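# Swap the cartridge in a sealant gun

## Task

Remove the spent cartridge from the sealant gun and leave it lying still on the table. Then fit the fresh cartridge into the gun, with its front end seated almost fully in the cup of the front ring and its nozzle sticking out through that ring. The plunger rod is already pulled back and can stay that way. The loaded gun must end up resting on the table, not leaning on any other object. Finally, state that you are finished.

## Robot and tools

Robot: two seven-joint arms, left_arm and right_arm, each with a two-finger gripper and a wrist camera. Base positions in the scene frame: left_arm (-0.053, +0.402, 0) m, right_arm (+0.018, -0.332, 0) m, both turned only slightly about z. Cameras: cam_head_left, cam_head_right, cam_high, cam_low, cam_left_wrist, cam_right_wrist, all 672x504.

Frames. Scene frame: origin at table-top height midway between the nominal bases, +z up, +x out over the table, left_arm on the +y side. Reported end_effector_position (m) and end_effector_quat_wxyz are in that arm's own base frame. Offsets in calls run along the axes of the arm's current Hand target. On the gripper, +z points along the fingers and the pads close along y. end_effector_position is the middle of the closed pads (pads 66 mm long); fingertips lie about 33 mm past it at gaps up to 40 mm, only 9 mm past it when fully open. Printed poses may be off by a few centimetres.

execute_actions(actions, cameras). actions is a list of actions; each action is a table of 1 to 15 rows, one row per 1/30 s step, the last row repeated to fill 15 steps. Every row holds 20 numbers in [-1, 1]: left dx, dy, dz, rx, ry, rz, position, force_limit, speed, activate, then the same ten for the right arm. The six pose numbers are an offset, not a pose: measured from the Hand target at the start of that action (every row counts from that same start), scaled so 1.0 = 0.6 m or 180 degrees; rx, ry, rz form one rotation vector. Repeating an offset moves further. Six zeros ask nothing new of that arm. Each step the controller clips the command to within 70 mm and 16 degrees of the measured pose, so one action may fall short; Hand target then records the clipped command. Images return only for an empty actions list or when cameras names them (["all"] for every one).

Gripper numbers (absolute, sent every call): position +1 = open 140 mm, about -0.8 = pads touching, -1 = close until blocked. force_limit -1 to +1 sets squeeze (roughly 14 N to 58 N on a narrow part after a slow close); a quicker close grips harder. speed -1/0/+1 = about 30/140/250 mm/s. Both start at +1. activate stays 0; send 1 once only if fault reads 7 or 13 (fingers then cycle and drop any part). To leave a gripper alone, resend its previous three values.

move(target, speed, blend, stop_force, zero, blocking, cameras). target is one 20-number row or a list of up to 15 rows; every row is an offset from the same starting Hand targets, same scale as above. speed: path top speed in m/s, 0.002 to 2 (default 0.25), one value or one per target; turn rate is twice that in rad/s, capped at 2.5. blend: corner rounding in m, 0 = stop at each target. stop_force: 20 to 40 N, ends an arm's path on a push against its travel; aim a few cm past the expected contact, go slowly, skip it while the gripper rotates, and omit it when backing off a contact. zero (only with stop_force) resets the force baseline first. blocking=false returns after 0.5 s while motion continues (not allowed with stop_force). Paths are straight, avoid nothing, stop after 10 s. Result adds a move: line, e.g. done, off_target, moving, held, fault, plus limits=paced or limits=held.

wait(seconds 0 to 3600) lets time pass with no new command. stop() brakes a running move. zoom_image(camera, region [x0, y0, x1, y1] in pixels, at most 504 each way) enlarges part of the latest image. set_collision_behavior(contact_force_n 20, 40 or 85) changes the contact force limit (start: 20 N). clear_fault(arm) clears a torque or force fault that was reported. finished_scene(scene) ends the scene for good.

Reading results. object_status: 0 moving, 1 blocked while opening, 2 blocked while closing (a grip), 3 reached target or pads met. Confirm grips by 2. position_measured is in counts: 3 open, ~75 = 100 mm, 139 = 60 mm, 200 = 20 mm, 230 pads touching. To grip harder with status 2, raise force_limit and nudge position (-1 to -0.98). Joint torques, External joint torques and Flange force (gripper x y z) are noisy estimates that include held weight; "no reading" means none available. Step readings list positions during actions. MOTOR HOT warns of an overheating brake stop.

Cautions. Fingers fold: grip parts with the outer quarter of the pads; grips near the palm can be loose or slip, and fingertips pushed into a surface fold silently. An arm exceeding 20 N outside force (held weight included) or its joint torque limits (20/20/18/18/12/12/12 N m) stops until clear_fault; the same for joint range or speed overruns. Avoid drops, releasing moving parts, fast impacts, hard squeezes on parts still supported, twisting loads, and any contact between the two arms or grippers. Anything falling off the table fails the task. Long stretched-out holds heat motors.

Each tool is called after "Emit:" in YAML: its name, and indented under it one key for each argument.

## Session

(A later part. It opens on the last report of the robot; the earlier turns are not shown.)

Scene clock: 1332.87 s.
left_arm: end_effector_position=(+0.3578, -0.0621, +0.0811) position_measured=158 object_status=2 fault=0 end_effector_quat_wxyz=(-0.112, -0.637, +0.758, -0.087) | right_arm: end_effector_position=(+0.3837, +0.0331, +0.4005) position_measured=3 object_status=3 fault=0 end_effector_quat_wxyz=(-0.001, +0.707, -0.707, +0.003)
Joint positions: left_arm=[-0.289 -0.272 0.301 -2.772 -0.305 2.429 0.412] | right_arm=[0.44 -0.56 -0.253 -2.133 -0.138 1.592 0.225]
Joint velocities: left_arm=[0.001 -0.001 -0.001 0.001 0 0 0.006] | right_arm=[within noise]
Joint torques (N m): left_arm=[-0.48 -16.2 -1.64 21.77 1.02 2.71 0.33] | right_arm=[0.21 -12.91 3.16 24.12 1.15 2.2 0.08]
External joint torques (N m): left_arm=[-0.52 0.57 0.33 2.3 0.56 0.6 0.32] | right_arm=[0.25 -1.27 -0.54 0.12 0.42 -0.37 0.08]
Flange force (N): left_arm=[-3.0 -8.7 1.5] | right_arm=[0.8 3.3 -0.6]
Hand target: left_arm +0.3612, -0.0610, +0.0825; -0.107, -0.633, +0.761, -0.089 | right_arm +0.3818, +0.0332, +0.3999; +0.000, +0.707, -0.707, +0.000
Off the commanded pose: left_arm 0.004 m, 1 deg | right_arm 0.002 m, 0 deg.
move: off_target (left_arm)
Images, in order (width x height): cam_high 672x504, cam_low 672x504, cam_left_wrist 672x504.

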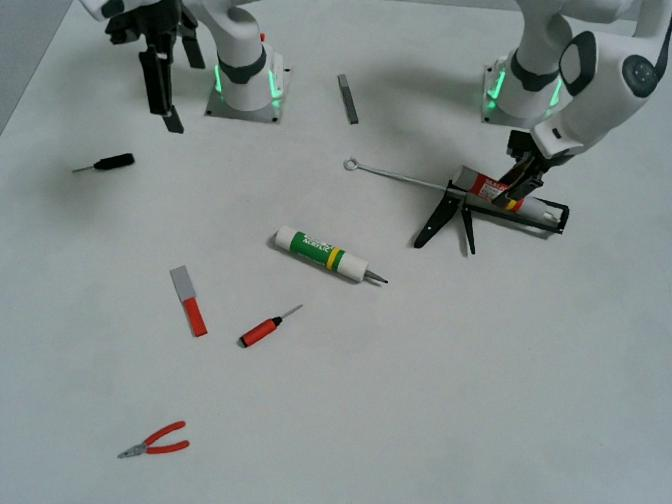

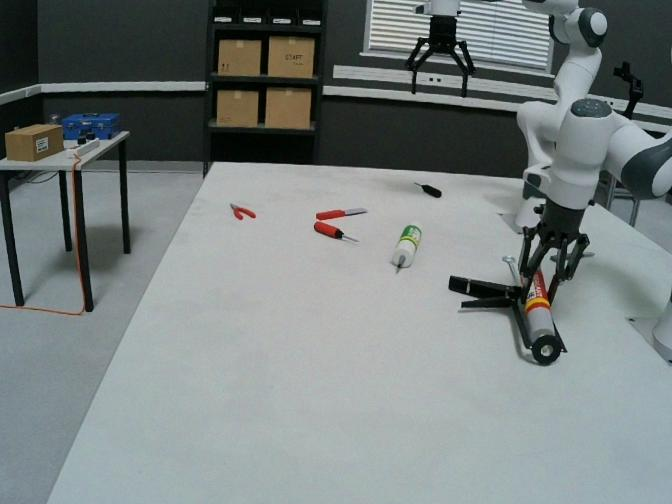

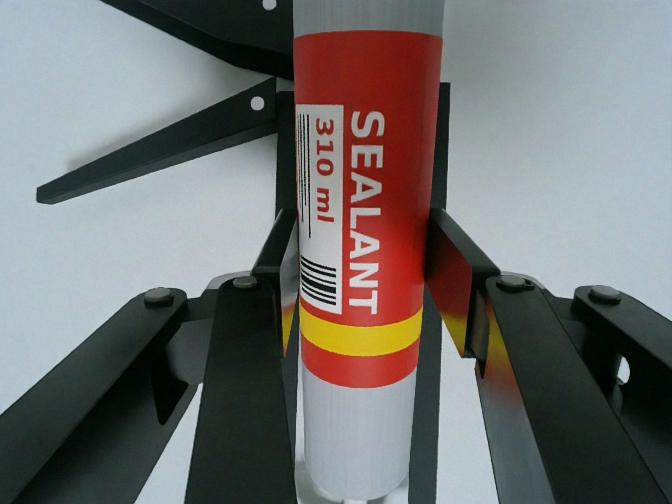

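Emit:
move:
  target:
    - [0.025, 0, 0, 0, 0, 0, -1, -0.05, -1, 0, 0, 0, 0, 0, 0, 0, 1, 1, 1, 0]
    - [0.0444, 0, -0.0097, 0, 0, 0, -1, -0.05, -1, 0, 0, 0, 0, 0, 0, 0, 1, 1, 1, 0]
  speed: 0.06
  blend: [0.004, 0]
  cameras: ["cam_left_wrist", "cam_low", "cam_high"]

Emit:
zoom_image:
  camera: "cam_low"
  region: [510, 300, 590, 380]

Emit:
zoom_image:
  camera: "cam_high"
  region: [500, 160, 600, 250]

Scene clock: 1355.80 s.
left_arm: end_effector_position=(+0.3554, -0.0842, +0.0935) position_measured=158 object_status=2 fault=0 end_effector_quat_wxyz=(-0.108, -0.630, +0.764, -0.088) | right_arm: end_effector_position=(+0.3837, +0.0331, +0.4005) position_measured=3 object_status=3 fault=0 end_effector_quat_wxyz=(-0.001, +0.707, -0.707, +0.003)
Joint positions: left_arm=[-0.297 -0.313 0.247 -2.778 -0.305 2.412 0.363] | right_arm=[0.44 -0.56 -0.253 -2.133 -0.138 1.592 0.225]
Joint velocities: left_arm=[-0.001 0 -0.002 0 -0.001 0 -0.006] | right_arm=[within noise]
Joint torques (N m): left_arm=[0.19 -17 -2.55 21.39 0.37 2.26 -0.15] | right_arm=[0.19 -12.86 3.07 24.19 1.14 2.22 0.07]
External joint torques (N m): left_arm=[0.23 -0.76 -0.58 1.25 -0.11 0.07 -0.16] | right_arm=[0.26 -1.16 -0.56 0.17 0.41 -0.36 0.07]
Flange force (N): left_arm=[1.5 -1.0 -3.0] | right_arm=[0.8 2.8 -0.7]
Hand target: left_arm +0.3568, -0.0846, +0.0955; -0.107, -0.633, +0.761, -0.089 | right_arm +0.3818, +0.0332, +0.3999; +0.000, +0.707, -0.707, +0.000
Off the commanded pose: left_arm 0.002 m, 0 deg | right_arm 0.002 m, 0 deg.
move: done
Images, in order (width x height): cam_high 672x504, cam_low 672x504, cam_left_wrist 672x504.

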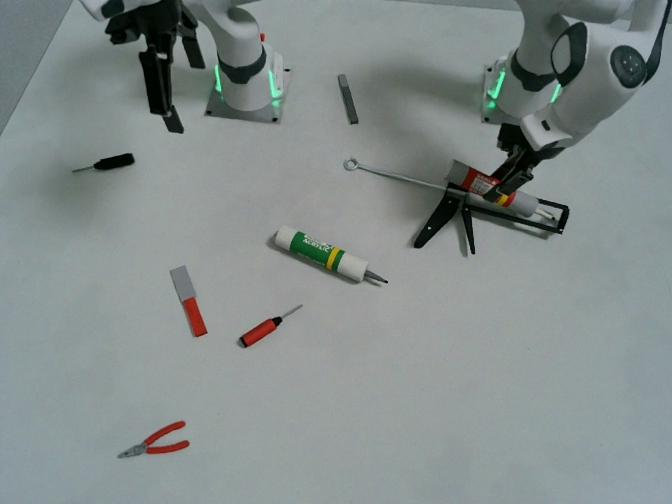

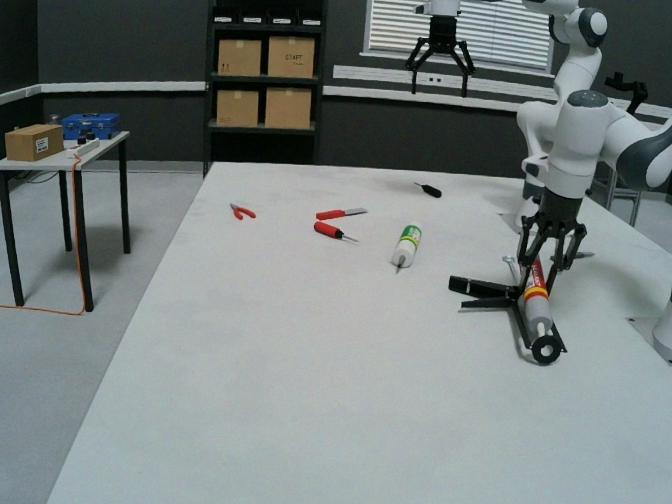

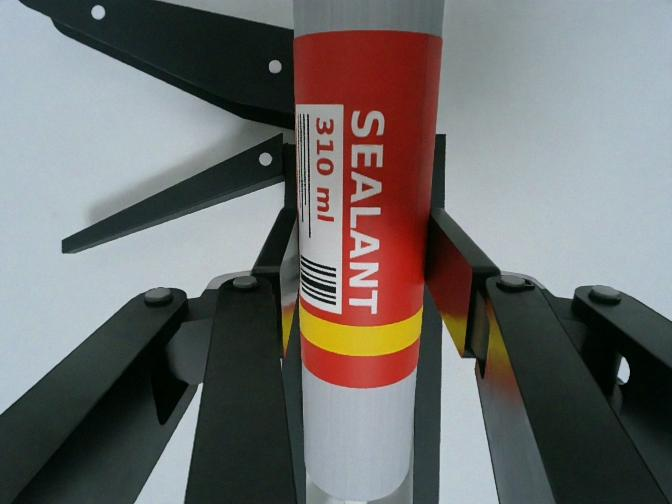

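Scaled by 6.300.

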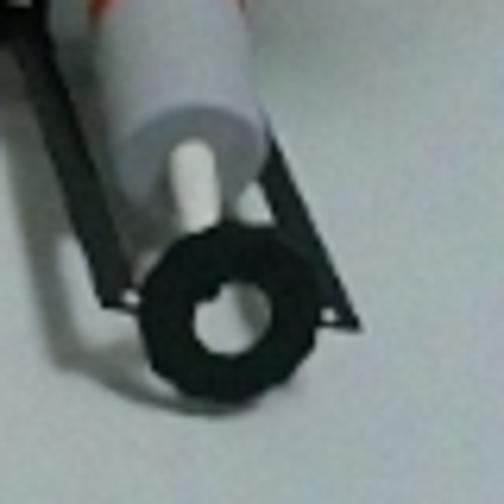

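Scaled by 5.040.

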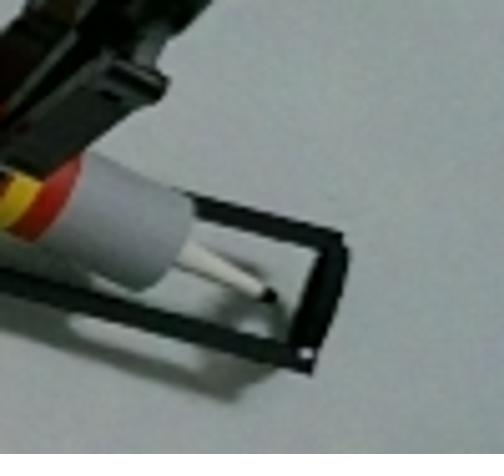

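Emit:
zoom_image:
  camera: "cam_left_wrist"
  region: [260, 330, 460, 504]

Scaled by 2.520.

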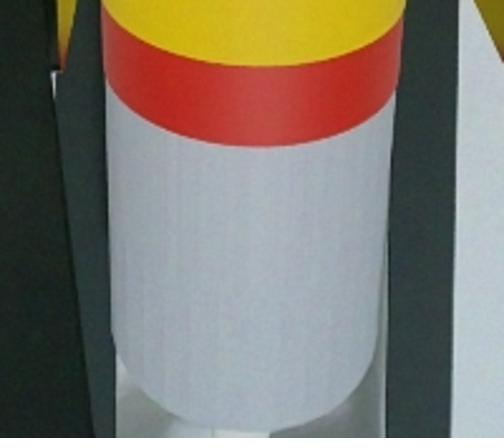

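Emit:
move:
  target:
    - [0.0023, 0.0042, -0.008, 0, 0, 0, -1, -0.05, -1, 0, 0, 0, 0, 0, 0, 0, 1, 1, 1, 0]
    - [-0.0477, 0.0042, -0.008, 0, 0, 0, -1, -0.05, -1, 0, 0, 0, 0, 0, 0, 0, 1, 1, 1, 0]
  speed: 0.05
  blend: [0.002, 0]
  cameras: ["cam_left_wrist", "cam_low", "cam_high"]

Emit:
zoom_image:
  camera: "cam_low"
  region: [510, 300, 590, 380]

Emit:
zoom_image:
  camera: "cam_high"
  region: [500, 160, 600, 250]

Scene clock: 1379.47 s.
left_arm: end_effector_position=(+0.3577, -0.0562, +0.0911) position_measured=158 object_status=2 fault=0 end_effector_quat_wxyz=(-0.109, -0.637, +0.758, -0.088) | right_arm: end_effector_position=(+0.3837, +0.0331, +0.4005) position_measured=3 object_status=3 fault=0 end_effector_quat_wxyz=(-0.001, +0.707, -0.707, +0.003)
Joint positions: left_arm=[-0.266 -0.303 0.297 -2.77 -0.28 2.399 0.404] | right_arm=[0.44 -0.56 -0.253 -2.133 -0.138 1.592 0.225]
Joint velocities: left_arm=[0 0.001 0.001 0.001 0.001 0.001 0.005] | right_arm=[within noise]
Joint torques (N m): left_arm=[-0.83 -15.61 -2.08 22.01 0.86 2.36 0.38] | right_arm=[0.16 -12.95 3.1 24.22 1.16 2.22 0.09]
External joint torques (N m): left_arm=[-0.78 0.69 0.17 1.96 0.4 0.22 0.37] | right_arm=[0.2 -1.4 -0.58 0.28 0.43 -0.35 0.09]
Flange force (N): left_arm=[-2.6 -8.6 1.3] | right_arm=[0.9 3.3 -0.9]
Hand target: left_arm +0.3596, -0.0558, +0.0922; -0.107, -0.633, +0.761, -0.089 | right_arm +0.3818, +0.0332, +0.3999; +0.000, +0.707, -0.707, +0.000
Off the commanded pose: left_arm 0.002 m, 1 deg | right_arm 0.002 m, 0 deg.
move: done
Images, in order (width x height): cam_high 672x504, cam_low 672x504, cam_left_wrist 672x504.

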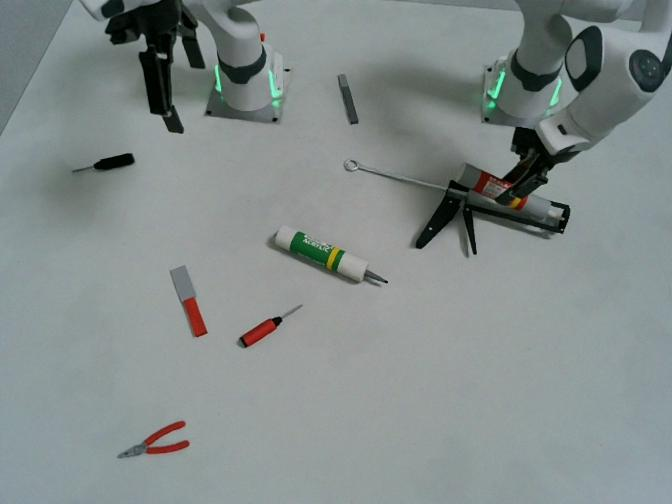

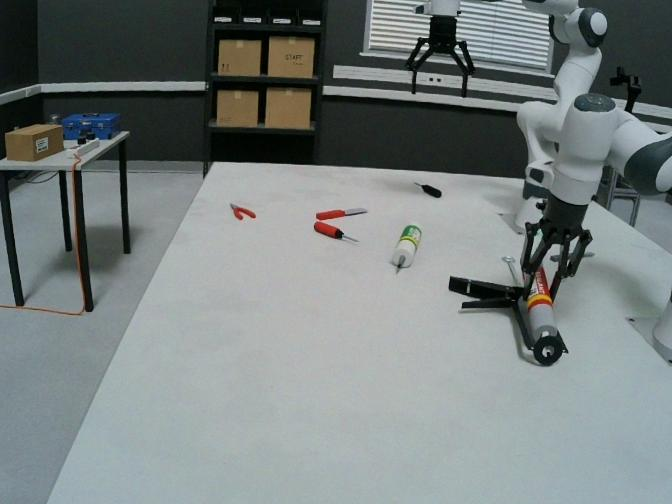

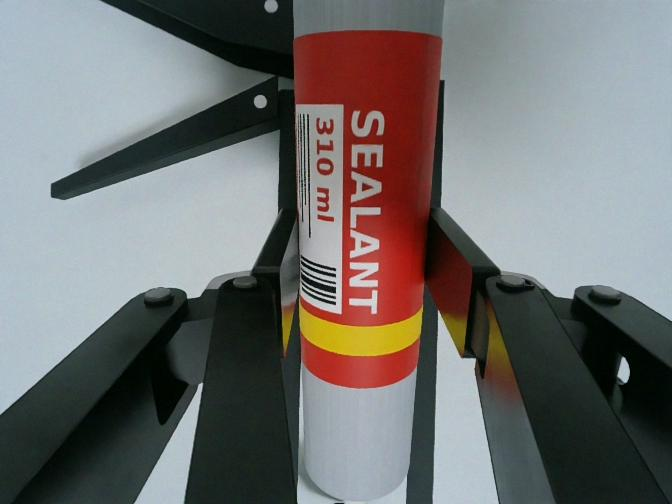

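Scaled by 6.300.

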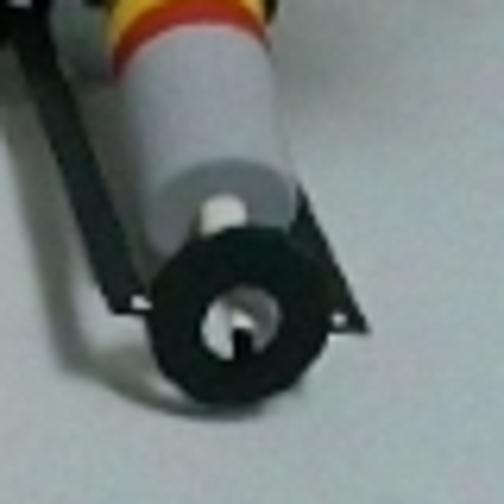

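Scaled by 5.040.

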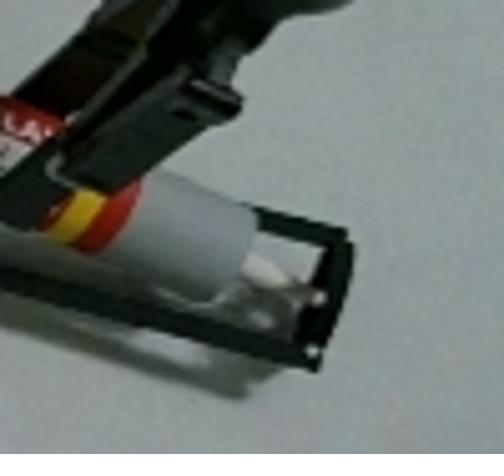

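Emit:
move:
  target:
    - [0.017, 0, 0, 0, 0, 0, -1, -0.05, -1, 0, 0, 0, 0, 0, 0, 0, 1, 1, 1, 0]
    - [0.02, 0, -0.0108, 0, 0, 0, -1, -0.05, -1, 0, 0, 0, 0, 0, 0, 0, 1, 1, 1, 0]
    - [-0.017, 0, -0.0108, 0, 0, 0, -1, -0.05, -1, 0, 0, 0, 0, 0, 0, 0, 1, 1, 1, 0]
  speed: 0.05
  blend: [0.001, 0.001, 0]
  cameras: ["cam_left_wrist", "cam_low", "cam_high"]

Emit:
zoom_image:
  camera: "cam_low"
  region: [510, 300, 590, 380]

Emit:
zoom_image:
  camera: "cam_high"
  region: [500, 160, 600, 250]

Scene clock: 1401.77 s.
left_arm: end_effector_position=(+0.3603, -0.0447, +0.0944) position_measured=158 object_status=2 fault=0 end_effector_quat_wxyz=(-0.109, -0.637, +0.758, -0.088) | right_arm: end_effector_position=(+0.3837, +0.0331, +0.4005) position_measured=3 object_status=3 fault=0 end_effector_quat_wxyz=(-0.001, +0.707, -0.707, +0.003)
Joint positions: left_arm=[-0.248 -0.305 0.313 -2.758 -0.264 2.382 0.42] | right_arm=[0.44 -0.56 -0.253 -2.133 -0.138 1.592 0.225]
Joint velocities: left_arm=[-0.001 -0.001 0 0 0 -0.001 0.006] | right_arm=[within noise]
Joint torques (N m): left_arm=[-0.76 -15.61 -2.14 22.27 0.85 2.23 0.26] | right_arm=[0.23 -12.9 3.11 24.19 1.15 2.22 0.09]
External joint torques (N m): left_arm=[-0.72 0.6 0.23 2.14 0.4 0.1 0.25] | right_arm=[0.26 -1.34 -0.56 0.22 0.43 -0.36 0.09]
Flange force (N): left_arm=[-2.7 -8.6 0.2] | right_arm=[0.8 3.3 -0.8]
Hand target: left_arm +0.3617, -0.0444, +0.0956; -0.107, -0.633, +0.761, -0.089 | right_arm +0.3818, +0.0332, +0.3999; +0.000, +0.707, -0.707, +0.000
Off the commanded pose: left_arm 0.002 m, 1 deg | right_arm 0.002 m, 0 deg.
move: done
Images, in order (width x height): cam_high 672x504, cam_low 672x504, cam_left_wrist 672x504.

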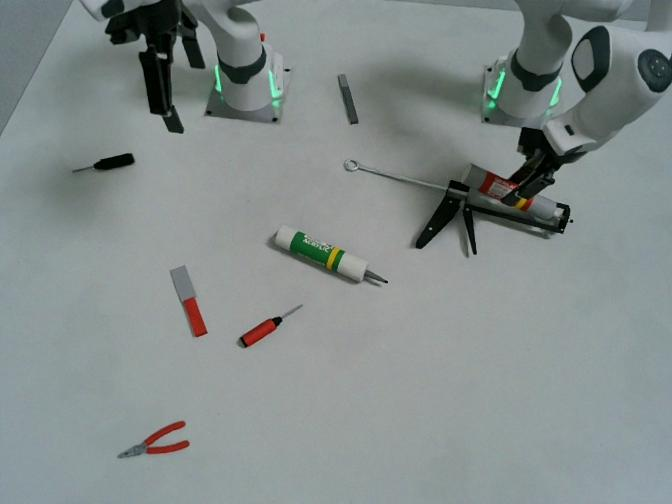

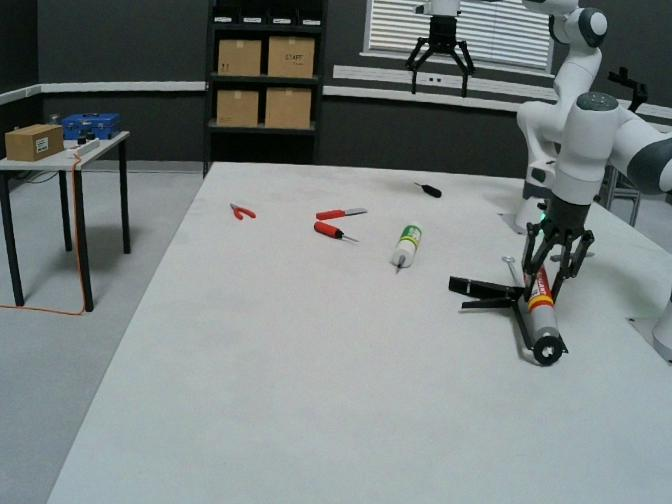

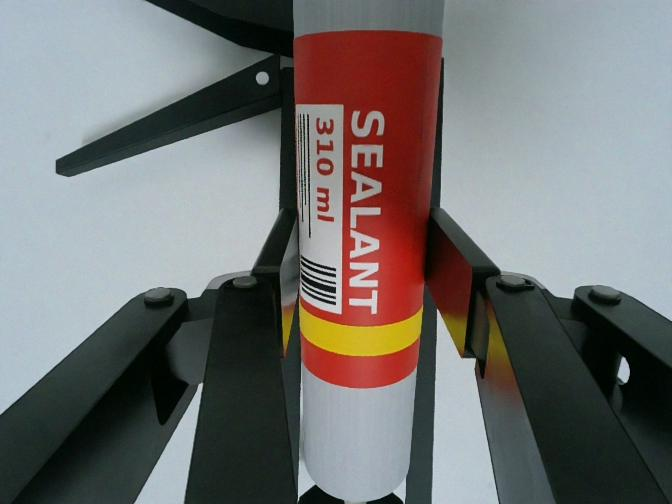

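Scaled by 6.300.

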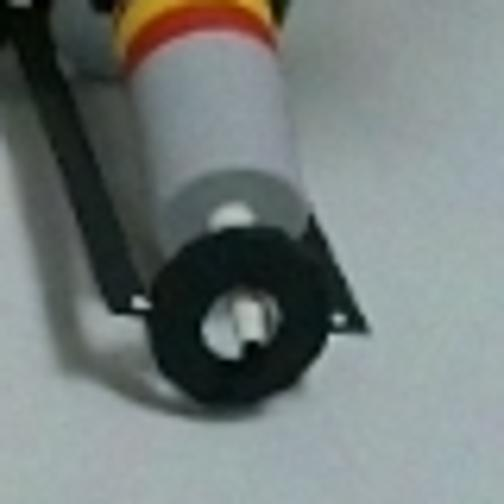

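Scaled by 5.040.

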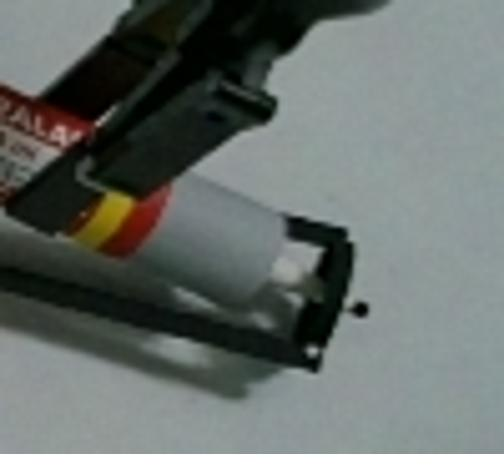

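Emit:
move:
  target: [-0.045, 0, 0, 0, 0, 0, -1, -0.05, -1, 0, 0, 0, 0, 0, 0, 0, 1, 1, 1, 0]
  speed: 0.05
  cameras: ["cam_left_wrist", "cam_low", "cam_high"]

Emit:
zoom_image:
  camera: "cam_low"
  region: [510, 300, 590, 380]

Emit:
zoom_image:
  camera: "cam_high"
  region: [500, 160, 600, 250]

Emit:
zoom_image:
  camera: "cam_left_wrist"
  region: [260, 330, 460, 504]

Scene clock: 1412.63 s.
left_arm: end_effector_position=(+0.3637, -0.0200, +0.0867) position_measured=158 object_status=2 fault=0 end_effector_quat_wxyz=(-0.111, -0.637, +0.758, -0.087) | right_arm: end_effector_position=(+0.3837, +0.0331, +0.4005) position_measured=3 object_status=3 fault=0 end_effector_quat_wxyz=(-0.001, +0.707, -0.707, +0.003)
Joint positions: left_arm=[-0.237 -0.266 0.367 -2.737 -0.254 2.382 0.481] | right_arm=[0.44 -0.56 -0.253 -2.133 -0.138 1.592 0.225]
Joint velocities: left_arm=[0.001 -0.001 0 0.001 0.001 0 0.006] | right_arm=[within noise]
Joint torques (N m): left_arm=[-0.6 -16.31 -2.17 22.12 0.92 2.41 0.29] | right_arm=[0.13 -12.86 3.08 24.22 1.16 2.22 0.04]
External joint torques (N m): left_arm=[-0.61 0.54 0.2 2.31 0.48 0.34 0.28] | right_arm=[0.11 -1.21 -0.69 0.22 0.42 -0.36 0.04]
Flange force (N): left_arm=[-3.5 -8.6 0.3] | right_arm=[1.1 2.8 -0.8]
Hand target: left_arm +0.3665, -0.0189, +0.0882; -0.107, -0.633, +0.761, -0.089 | right_arm +0.3818, +0.0332, +0.3999; +0.000, +0.707, -0.707, +0.000
Off the commanded pose: left_arm 0.003 m, 1 deg | right_arm 0.002 m, 0 deg.
move: done
Images, in order (width x height): cam_high 672x504, cam_low 672x504, cam_left_wrist 672x504.

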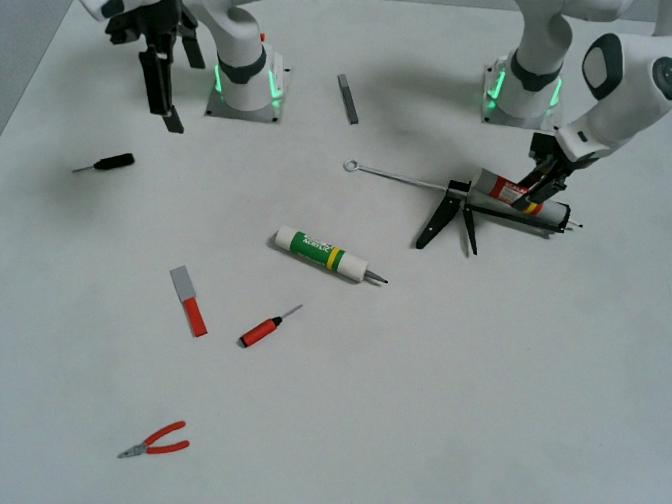

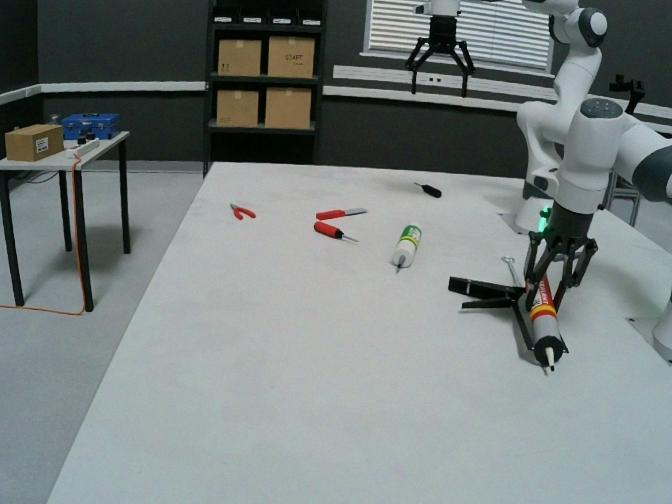

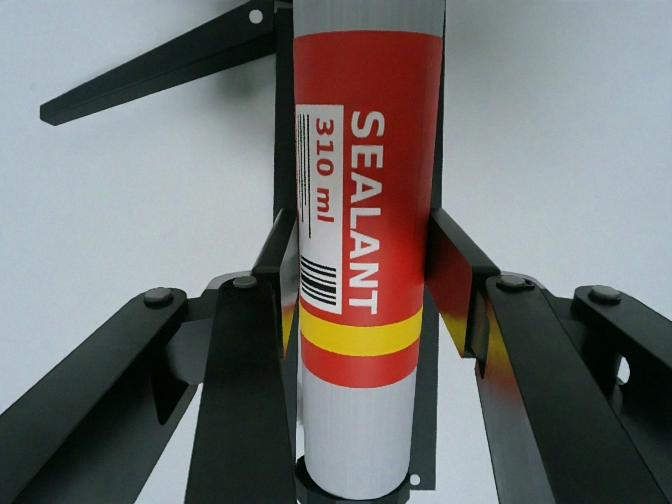

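Scaled by 6.300.

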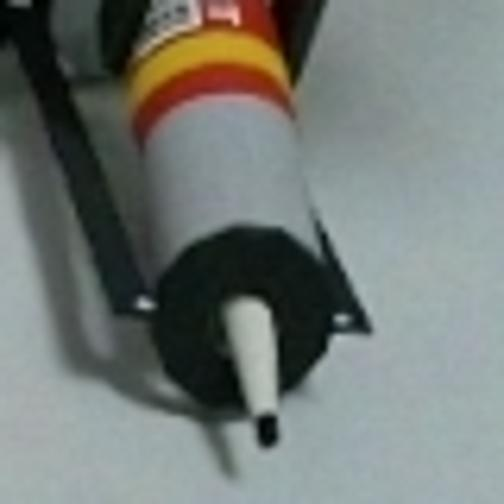

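Scaled by 5.040.

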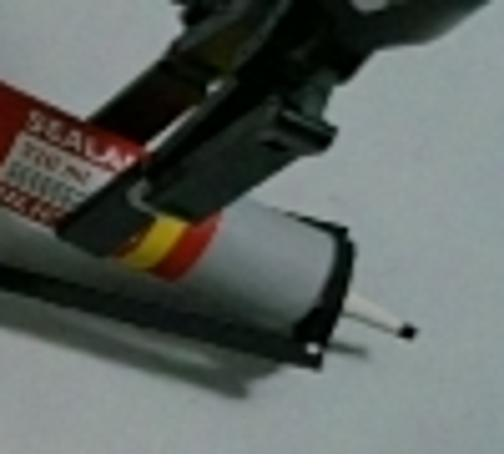

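Scaled by 2.520.

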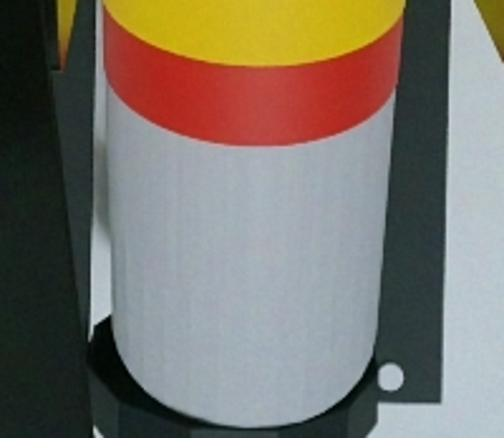

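Emit:
execute_actions:
  actions: []

Scene clock: 1448.70 s.
left_arm: end_effector_position=(+0.3637, -0.0200, +0.0867) position_measured=158 object_status=2 fault=0 end_effector_quat_wxyz=(-0.111, -0.636, +0.759, -0.088) | right_arm: end_effector_position=(+0.3837, +0.0331, +0.4005) position_measured=3 object_status=3 fault=0 end_effector_quat_wxyz=(-0.001, +0.707, -0.707, +0.003)
Joint positions: left_arm=[-0.237 -0.266 0.367 -2.737 -0.254 2.382 0.483] | right_arm=[0.44 -0.56 -0.253 -2.133 -0.138 1.592 0.225]
Joint velocities: within noise
Joint torques (N m): left_arm=[-0.6 -16.39 -2.13 22.1 0.91 2.42 0.31] | right_arm=[0.14 -12.97 3.14 24.18 1.17 2.22 0.11]
External joint torques (N m): left_arm=[-0.6 0.46 0.25 2.28 0.47 0.34 0.3] | right_arm=[0.16 -1.38 -0.56 0.25 0.43 -0.34 0.11]
Flange force (N): left_arm=[-3.4 -8.2 0.2] | right_arm=[0.9 3.4 -0.8]
Hand target: left_arm +0.3665, -0.0189, +0.0882; -0.107, -0.633, +0.761, -0.089 | right_arm +0.3818, +0.0332, +0.3999; +0.000, +0.707, -0.707, +0.000
Tool commands: left_gripper/position=-1.0 left_gripper/force_limit=-0.05 left_gripper/speed=-1.0 left_gripper/activate=+0.0 right_gripper/position=+1.0 right_gripper/force_limit=+1.0 right_gripper/speed=+1.0 right_gripper/activate=+0.0
Off the commanded pose: left_arm 0.003 m, 1 deg | right_arm 0.002 m, 0 deg.

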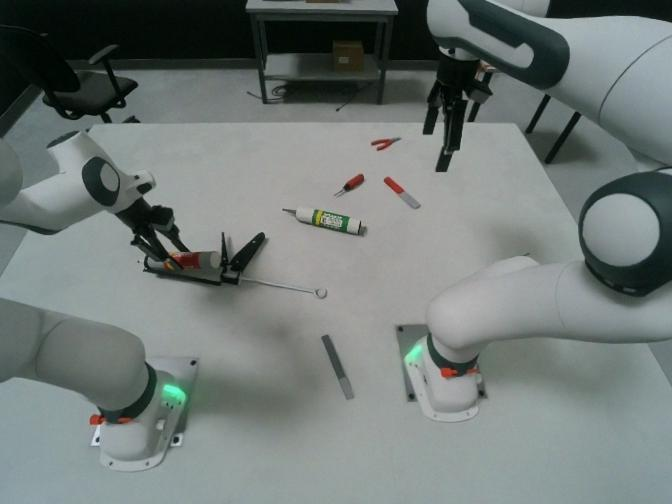

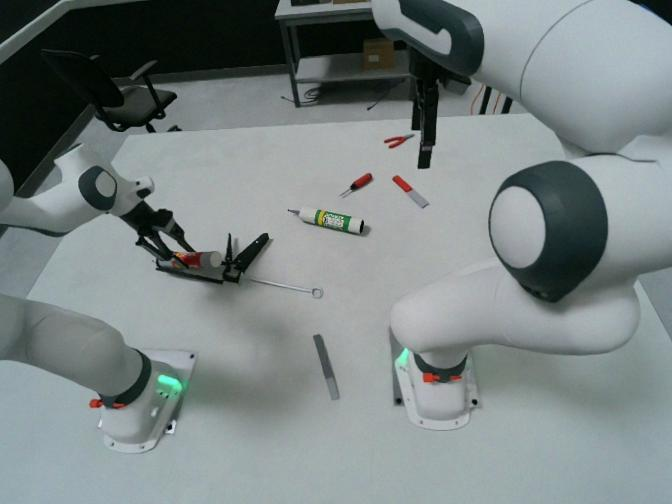

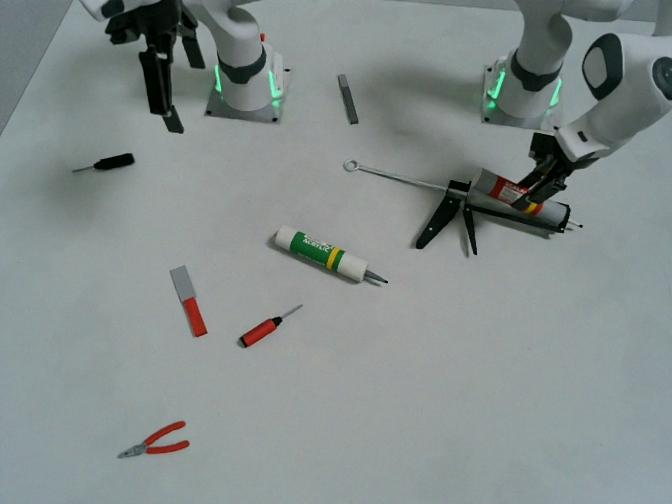

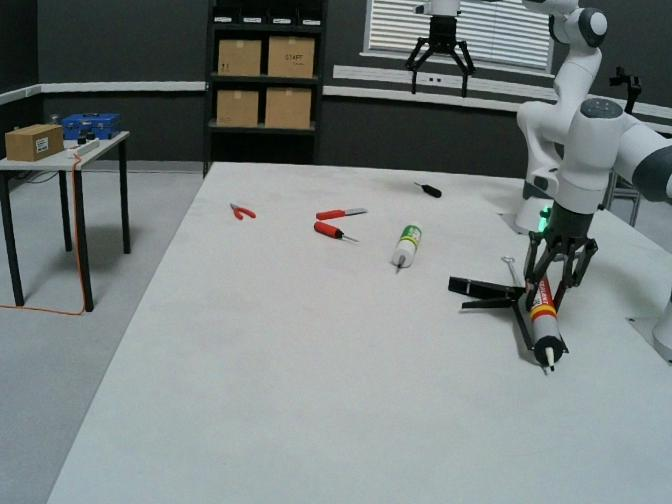

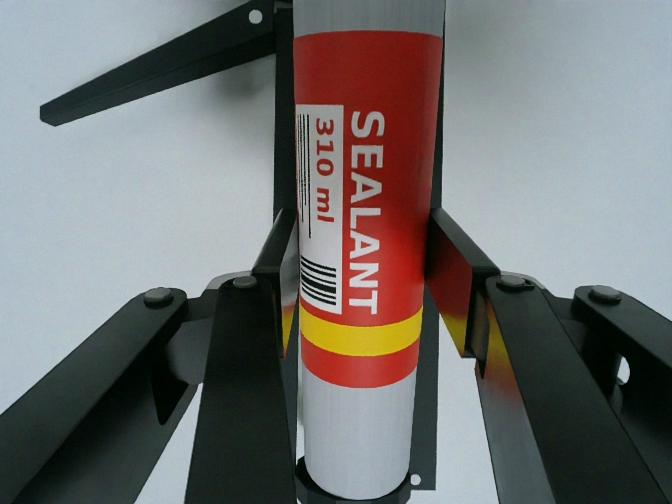

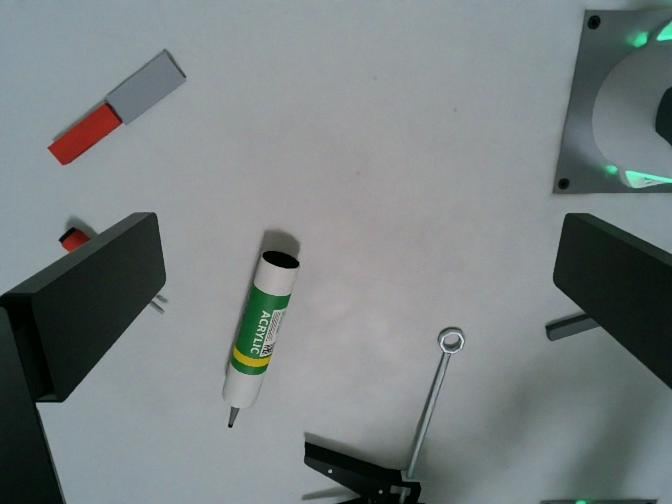

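Emit:
zoom_image:
  camera: "cam_low"
  region: [490, 250, 610, 390]

Emit:
zoom_image:
  camera: "cam_high"
  region: [430, 140, 610, 260]

Emit:
zoom_image:
  camera: "cam_left_wrist"
  region: [240, 380, 480, 504]

Emit:
zoom_image:
  camera: "cam_head_left"
  region: [120, 210, 280, 310]

Scaled by 3.600.

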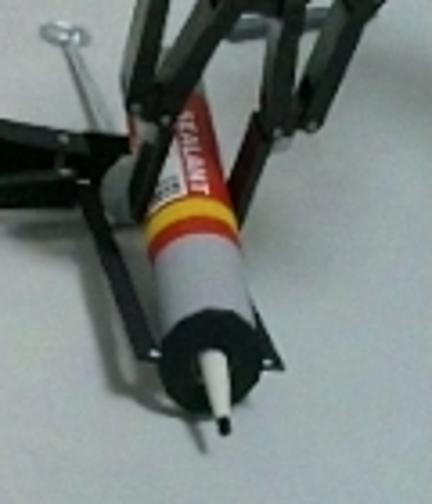

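Scaled by 2.800.

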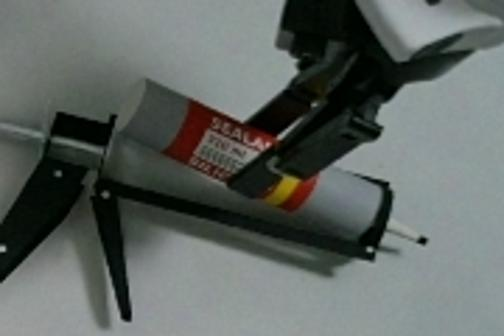

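Scaled by 2.100.

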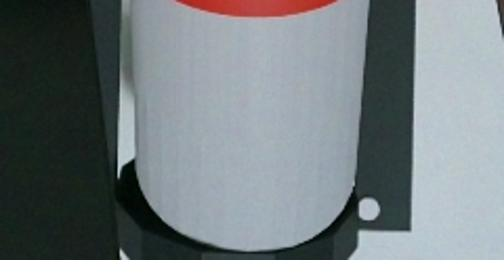

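Scaled by 3.150.

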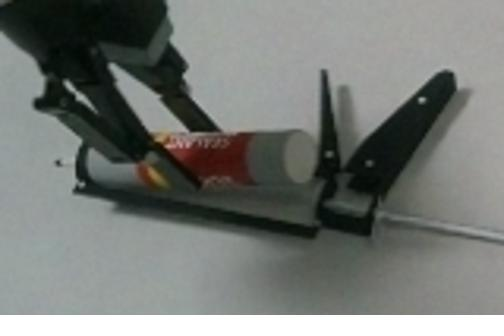

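Emit:
move:
  target: [-0.00138, 0, 0.0048, 0, 0, 0, -1, -0.05, -1, 0, 0, 0, 0, 0, 0, 0, 1, 1, 1, 0]
  speed: 0.02
  cameras: ["cam_low", "cam_left_wrist"]

Emit:
zoom_image:
  camera: "cam_low"
  region: [490, 250, 610, 390]

Emit:
zoom_image:
  camera: "cam_left_wrist"
  region: [240, 380, 480, 504]

Scene clock: 1513.50 s.
left_arm: end_effector_position=(+0.3640, -0.0190, +0.0842) position_measured=158 object_status=2 fault=0 end_effector_quat_wxyz=(-0.110, -0.635, +0.760, -0.086) | right_arm: end_effector_position=(+0.3837, +0.0331, +0.4005) position_measured=3 object_status=3 fault=0 end_effector_quat_wxyz=(-0.001, +0.707, -0.707, +0.003)
Joint positions: left_arm=[-0.24 -0.258 0.37 -2.737 -0.254 2.389 0.488] | right_arm=[0.44 -0.56 -0.253 -2.133 -0.138 1.592 0.225]
Joint velocities: left_arm=[-0.003 0.001 0.003 0.001 0 0.006 0.005] | right_arm=[within noise]
Joint torques (N m): left_arm=[-0.62 -16.31 -1.77 21.06 0.05 2.5 0.32] | right_arm=[0.14 -12.94 3.24 24.15 1.15 2.23 0.07]
External joint torques (N m): left_arm=[-0.66 0.66 0.52 1.41 -0.39 0.43 0.31] | right_arm=[0.2 -1.29 -0.4 0.19 0.41 -0.34 0.07]
Flange force (N): left_arm=[-3.4 -7.8 3.8] | right_arm=[0.7 3.3 -0.7]
Hand target: left_arm +0.3665, -0.0189, +0.0852; -0.107, -0.633, +0.761, -0.089 | right_arm +0.3818, +0.0332, +0.3999; +0.000, +0.707, -0.707, +0.000
Off the commanded pose: left_arm 0.003 m, 1 deg | right_arm 0.002 m, 0 deg.
move: done

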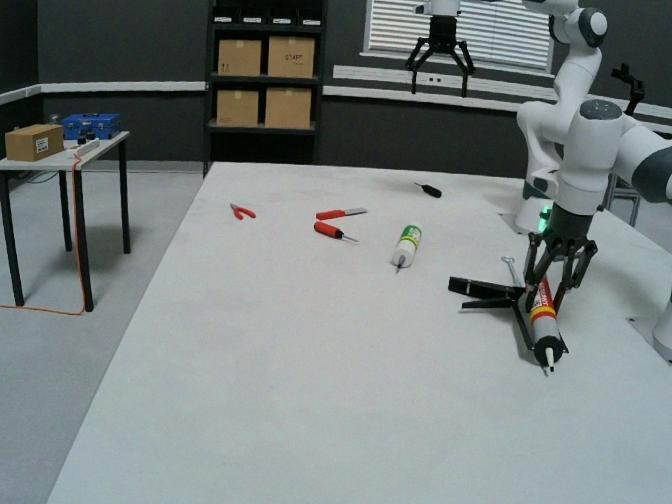

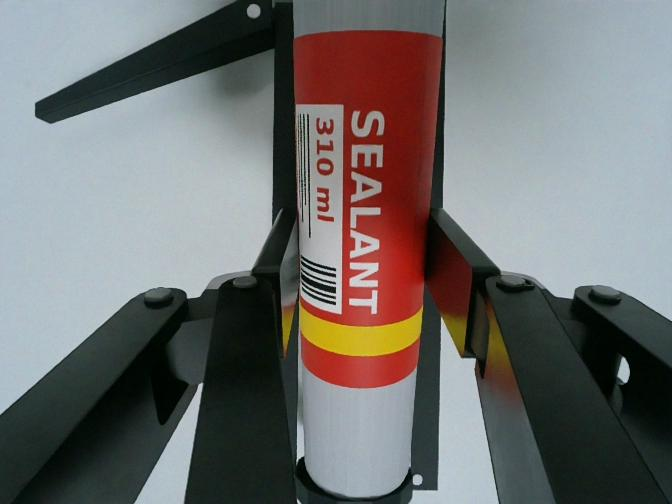

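Scaled by 3.600.

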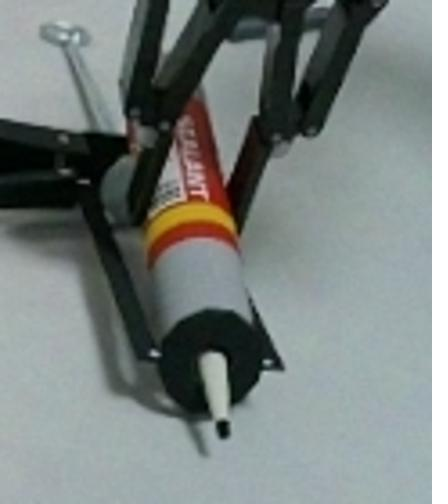

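Scaled by 2.100.

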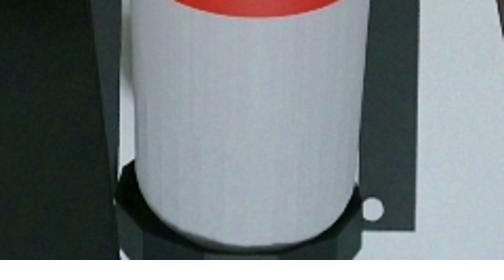

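Emit:
move:
  target: [-0.0064, 0, -0.00184, 0, 0, 0, -1, -0.05, -1, 0, 0, 0, 0, 0, 0, 0, 1, 1, 1, 0]
  speed: 0.02
  cameras: ["cam_low", "cam_left_wrist"]

Emit:
zoom_image:
  camera: "cam_low"
  region: [490, 250, 610, 390]

Emit:
zoom_image:
  camera: "cam_left_wrist"
  region: [240, 380, 480, 504]

Scene clock: 1523.03 s.
left_arm: end_effector_position=(+0.3651, -0.0157, +0.0839) position_measured=158 object_status=2 fault=0 end_effector_quat_wxyz=(-0.109, -0.636, +0.759, -0.088) | right_arm: end_effector_position=(+0.3837, +0.0331, +0.4005) position_measured=3 object_status=3 fault=0 end_effector_quat_wxyz=(-0.001, +0.707, -0.707, +0.003)
Joint positions: left_arm=[-0.24 -0.255 0.379 -2.734 -0.254 2.39 0.495] | right_arm=[0.44 -0.56 -0.253 -2.133 -0.138 1.592 0.225]
Joint velocities: left_arm=[0 0.001 0.002 0.001 0 0 0.005] | right_arm=[within noise]
Joint torques (N m): left_arm=[-0.29 -16.33 -1.96 21.76 0.4 2.27 0.31] | right_arm=[0.19 -12.92 3.11 24.18 1.15 2.2 0.07]
External joint torques (N m): left_arm=[-0.23 0.67 0.46 2.07 -0.04 0.2 0.3] | right_arm=[0.15 -1.33 -0.66 0.23 0.41 -0.37 0.07]
Flange force (N): left_arm=[-4.3 -8.7 1.3] | right_arm=[1.1 3.2 -0.8]
Hand target: left_arm +0.3672, -0.0150, +0.0852; -0.107, -0.633, +0.761, -0.089 | right_arm +0.3818, +0.0332, +0.3999; +0.000, +0.707, -0.707, +0.000
Off the commanded pose: left_arm 0.002 m, 1 deg | right_arm 0.002 m, 0 deg.
move: done

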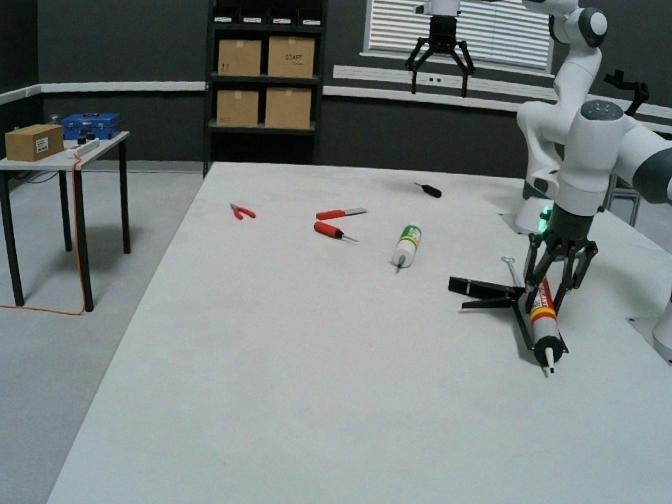

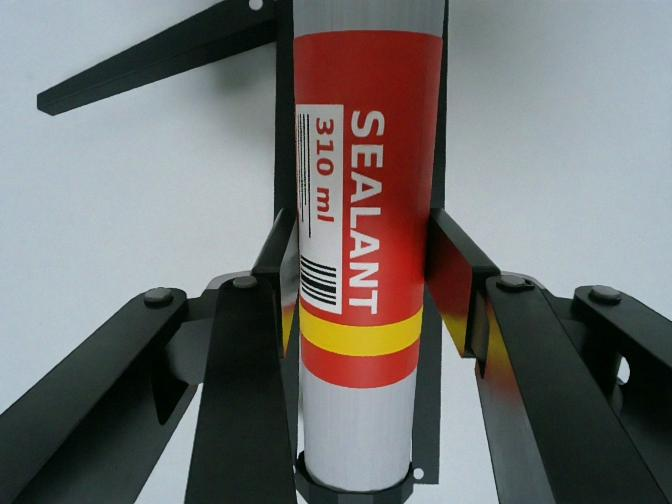

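Scaled by 3.600.

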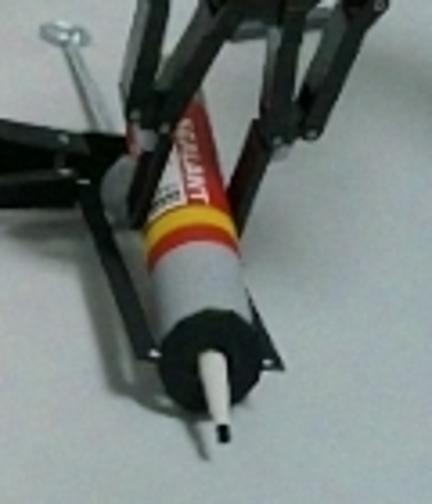

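Scaled by 2.100.

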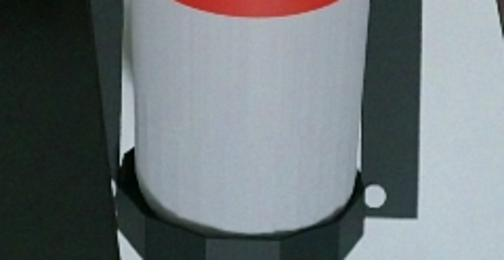

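Emit:
move:
  target: [-0.0064, 0, -0.00184, 0, 0, 0, -1, -0.05, -1, 0, 0, 0, 0, 0, 0, 0, 1, 1, 1, 0]
  speed: 0.02
  cameras: ["cam_low", "cam_left_wrist"]

Emit:
zoom_image:
  camera: "cam_low"
  region: [490, 250, 610, 390]

Emit:
zoom_image:
  camera: "cam_left_wrist"
  region: [240, 380, 480, 504]

Scene clock: 1534.67 s.
left_arm: end_effector_position=(+0.3661, -0.0126, +0.0839) position_measured=158 object_status=2 fault=0 end_effector_quat_wxyz=(-0.109, -0.636, +0.759, -0.088) | right_arm: end_effector_position=(+0.3837, +0.0331, +0.4005) position_measured=3 object_status=3 fault=0 end_effector_quat_wxyz=(-0.001, +0.707, -0.707, +0.003)
Joint positions: left_arm=[-0.239 -0.251 0.387 -2.73 -0.254 2.388 0.503] | right_arm=[0.44 -0.56 -0.253 -2.133 -0.138 1.592 0.225]
Joint velocities: left_arm=[0.001 0.001 0 0 0 -0.002 0.006] | right_arm=[within noise]
Joint torques (N m): left_arm=[0.11 -16.44 -1.92 22 1 2.31 0.28] | right_arm=[0.16 -12.85 3.07 24.18 1.15 2.21 0.12]
External joint torques (N m): left_arm=[0.04 0.65 0.38 2.22 0.56 0.23 0.27] | right_arm=[0.15 -1.18 -0.7 0.19 0.41 -0.36 0.12]
Flange force (N): left_arm=[-4.4 -7.6 -0.5] | right_arm=[1.0 2.8 -0.7]
Hand target: left_arm +0.3679, -0.0110, +0.0852; -0.107, -0.633, +0.761, -0.089 | right_arm +0.3818, +0.0332, +0.3999; +0.000, +0.707, -0.707, +0.000
Off the commanded pose: left_arm 0.003 m, 1 deg | right_arm 0.002 m, 0 deg.
move: done

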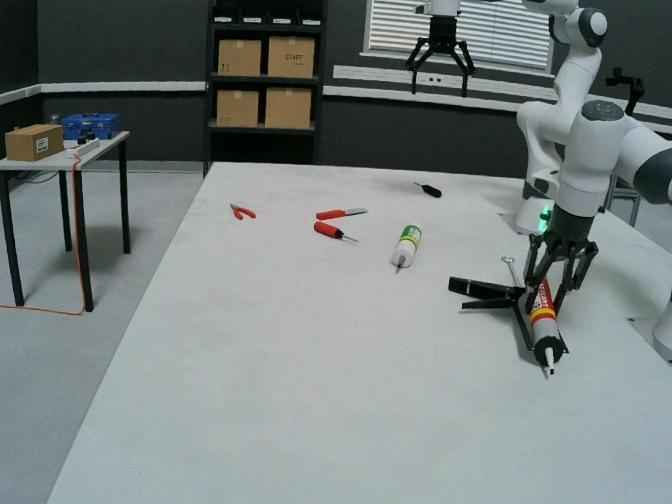

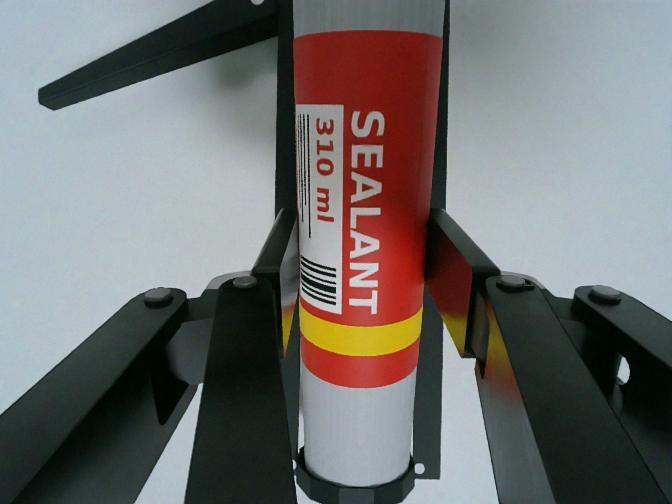

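Scaled by 3.600.

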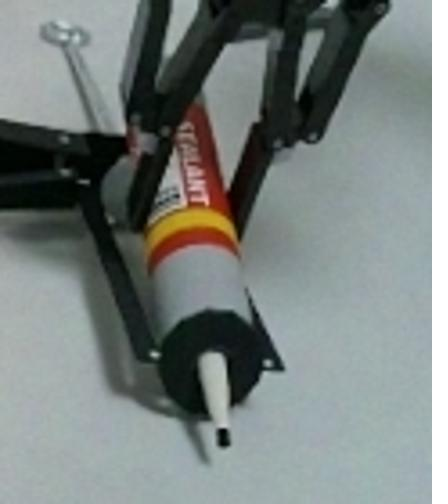

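Scaled by 2.100.

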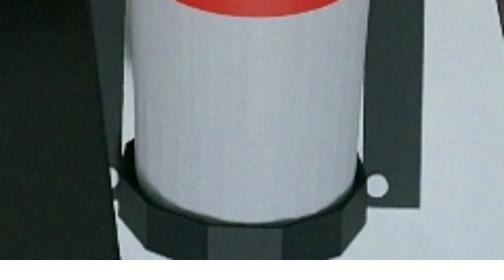

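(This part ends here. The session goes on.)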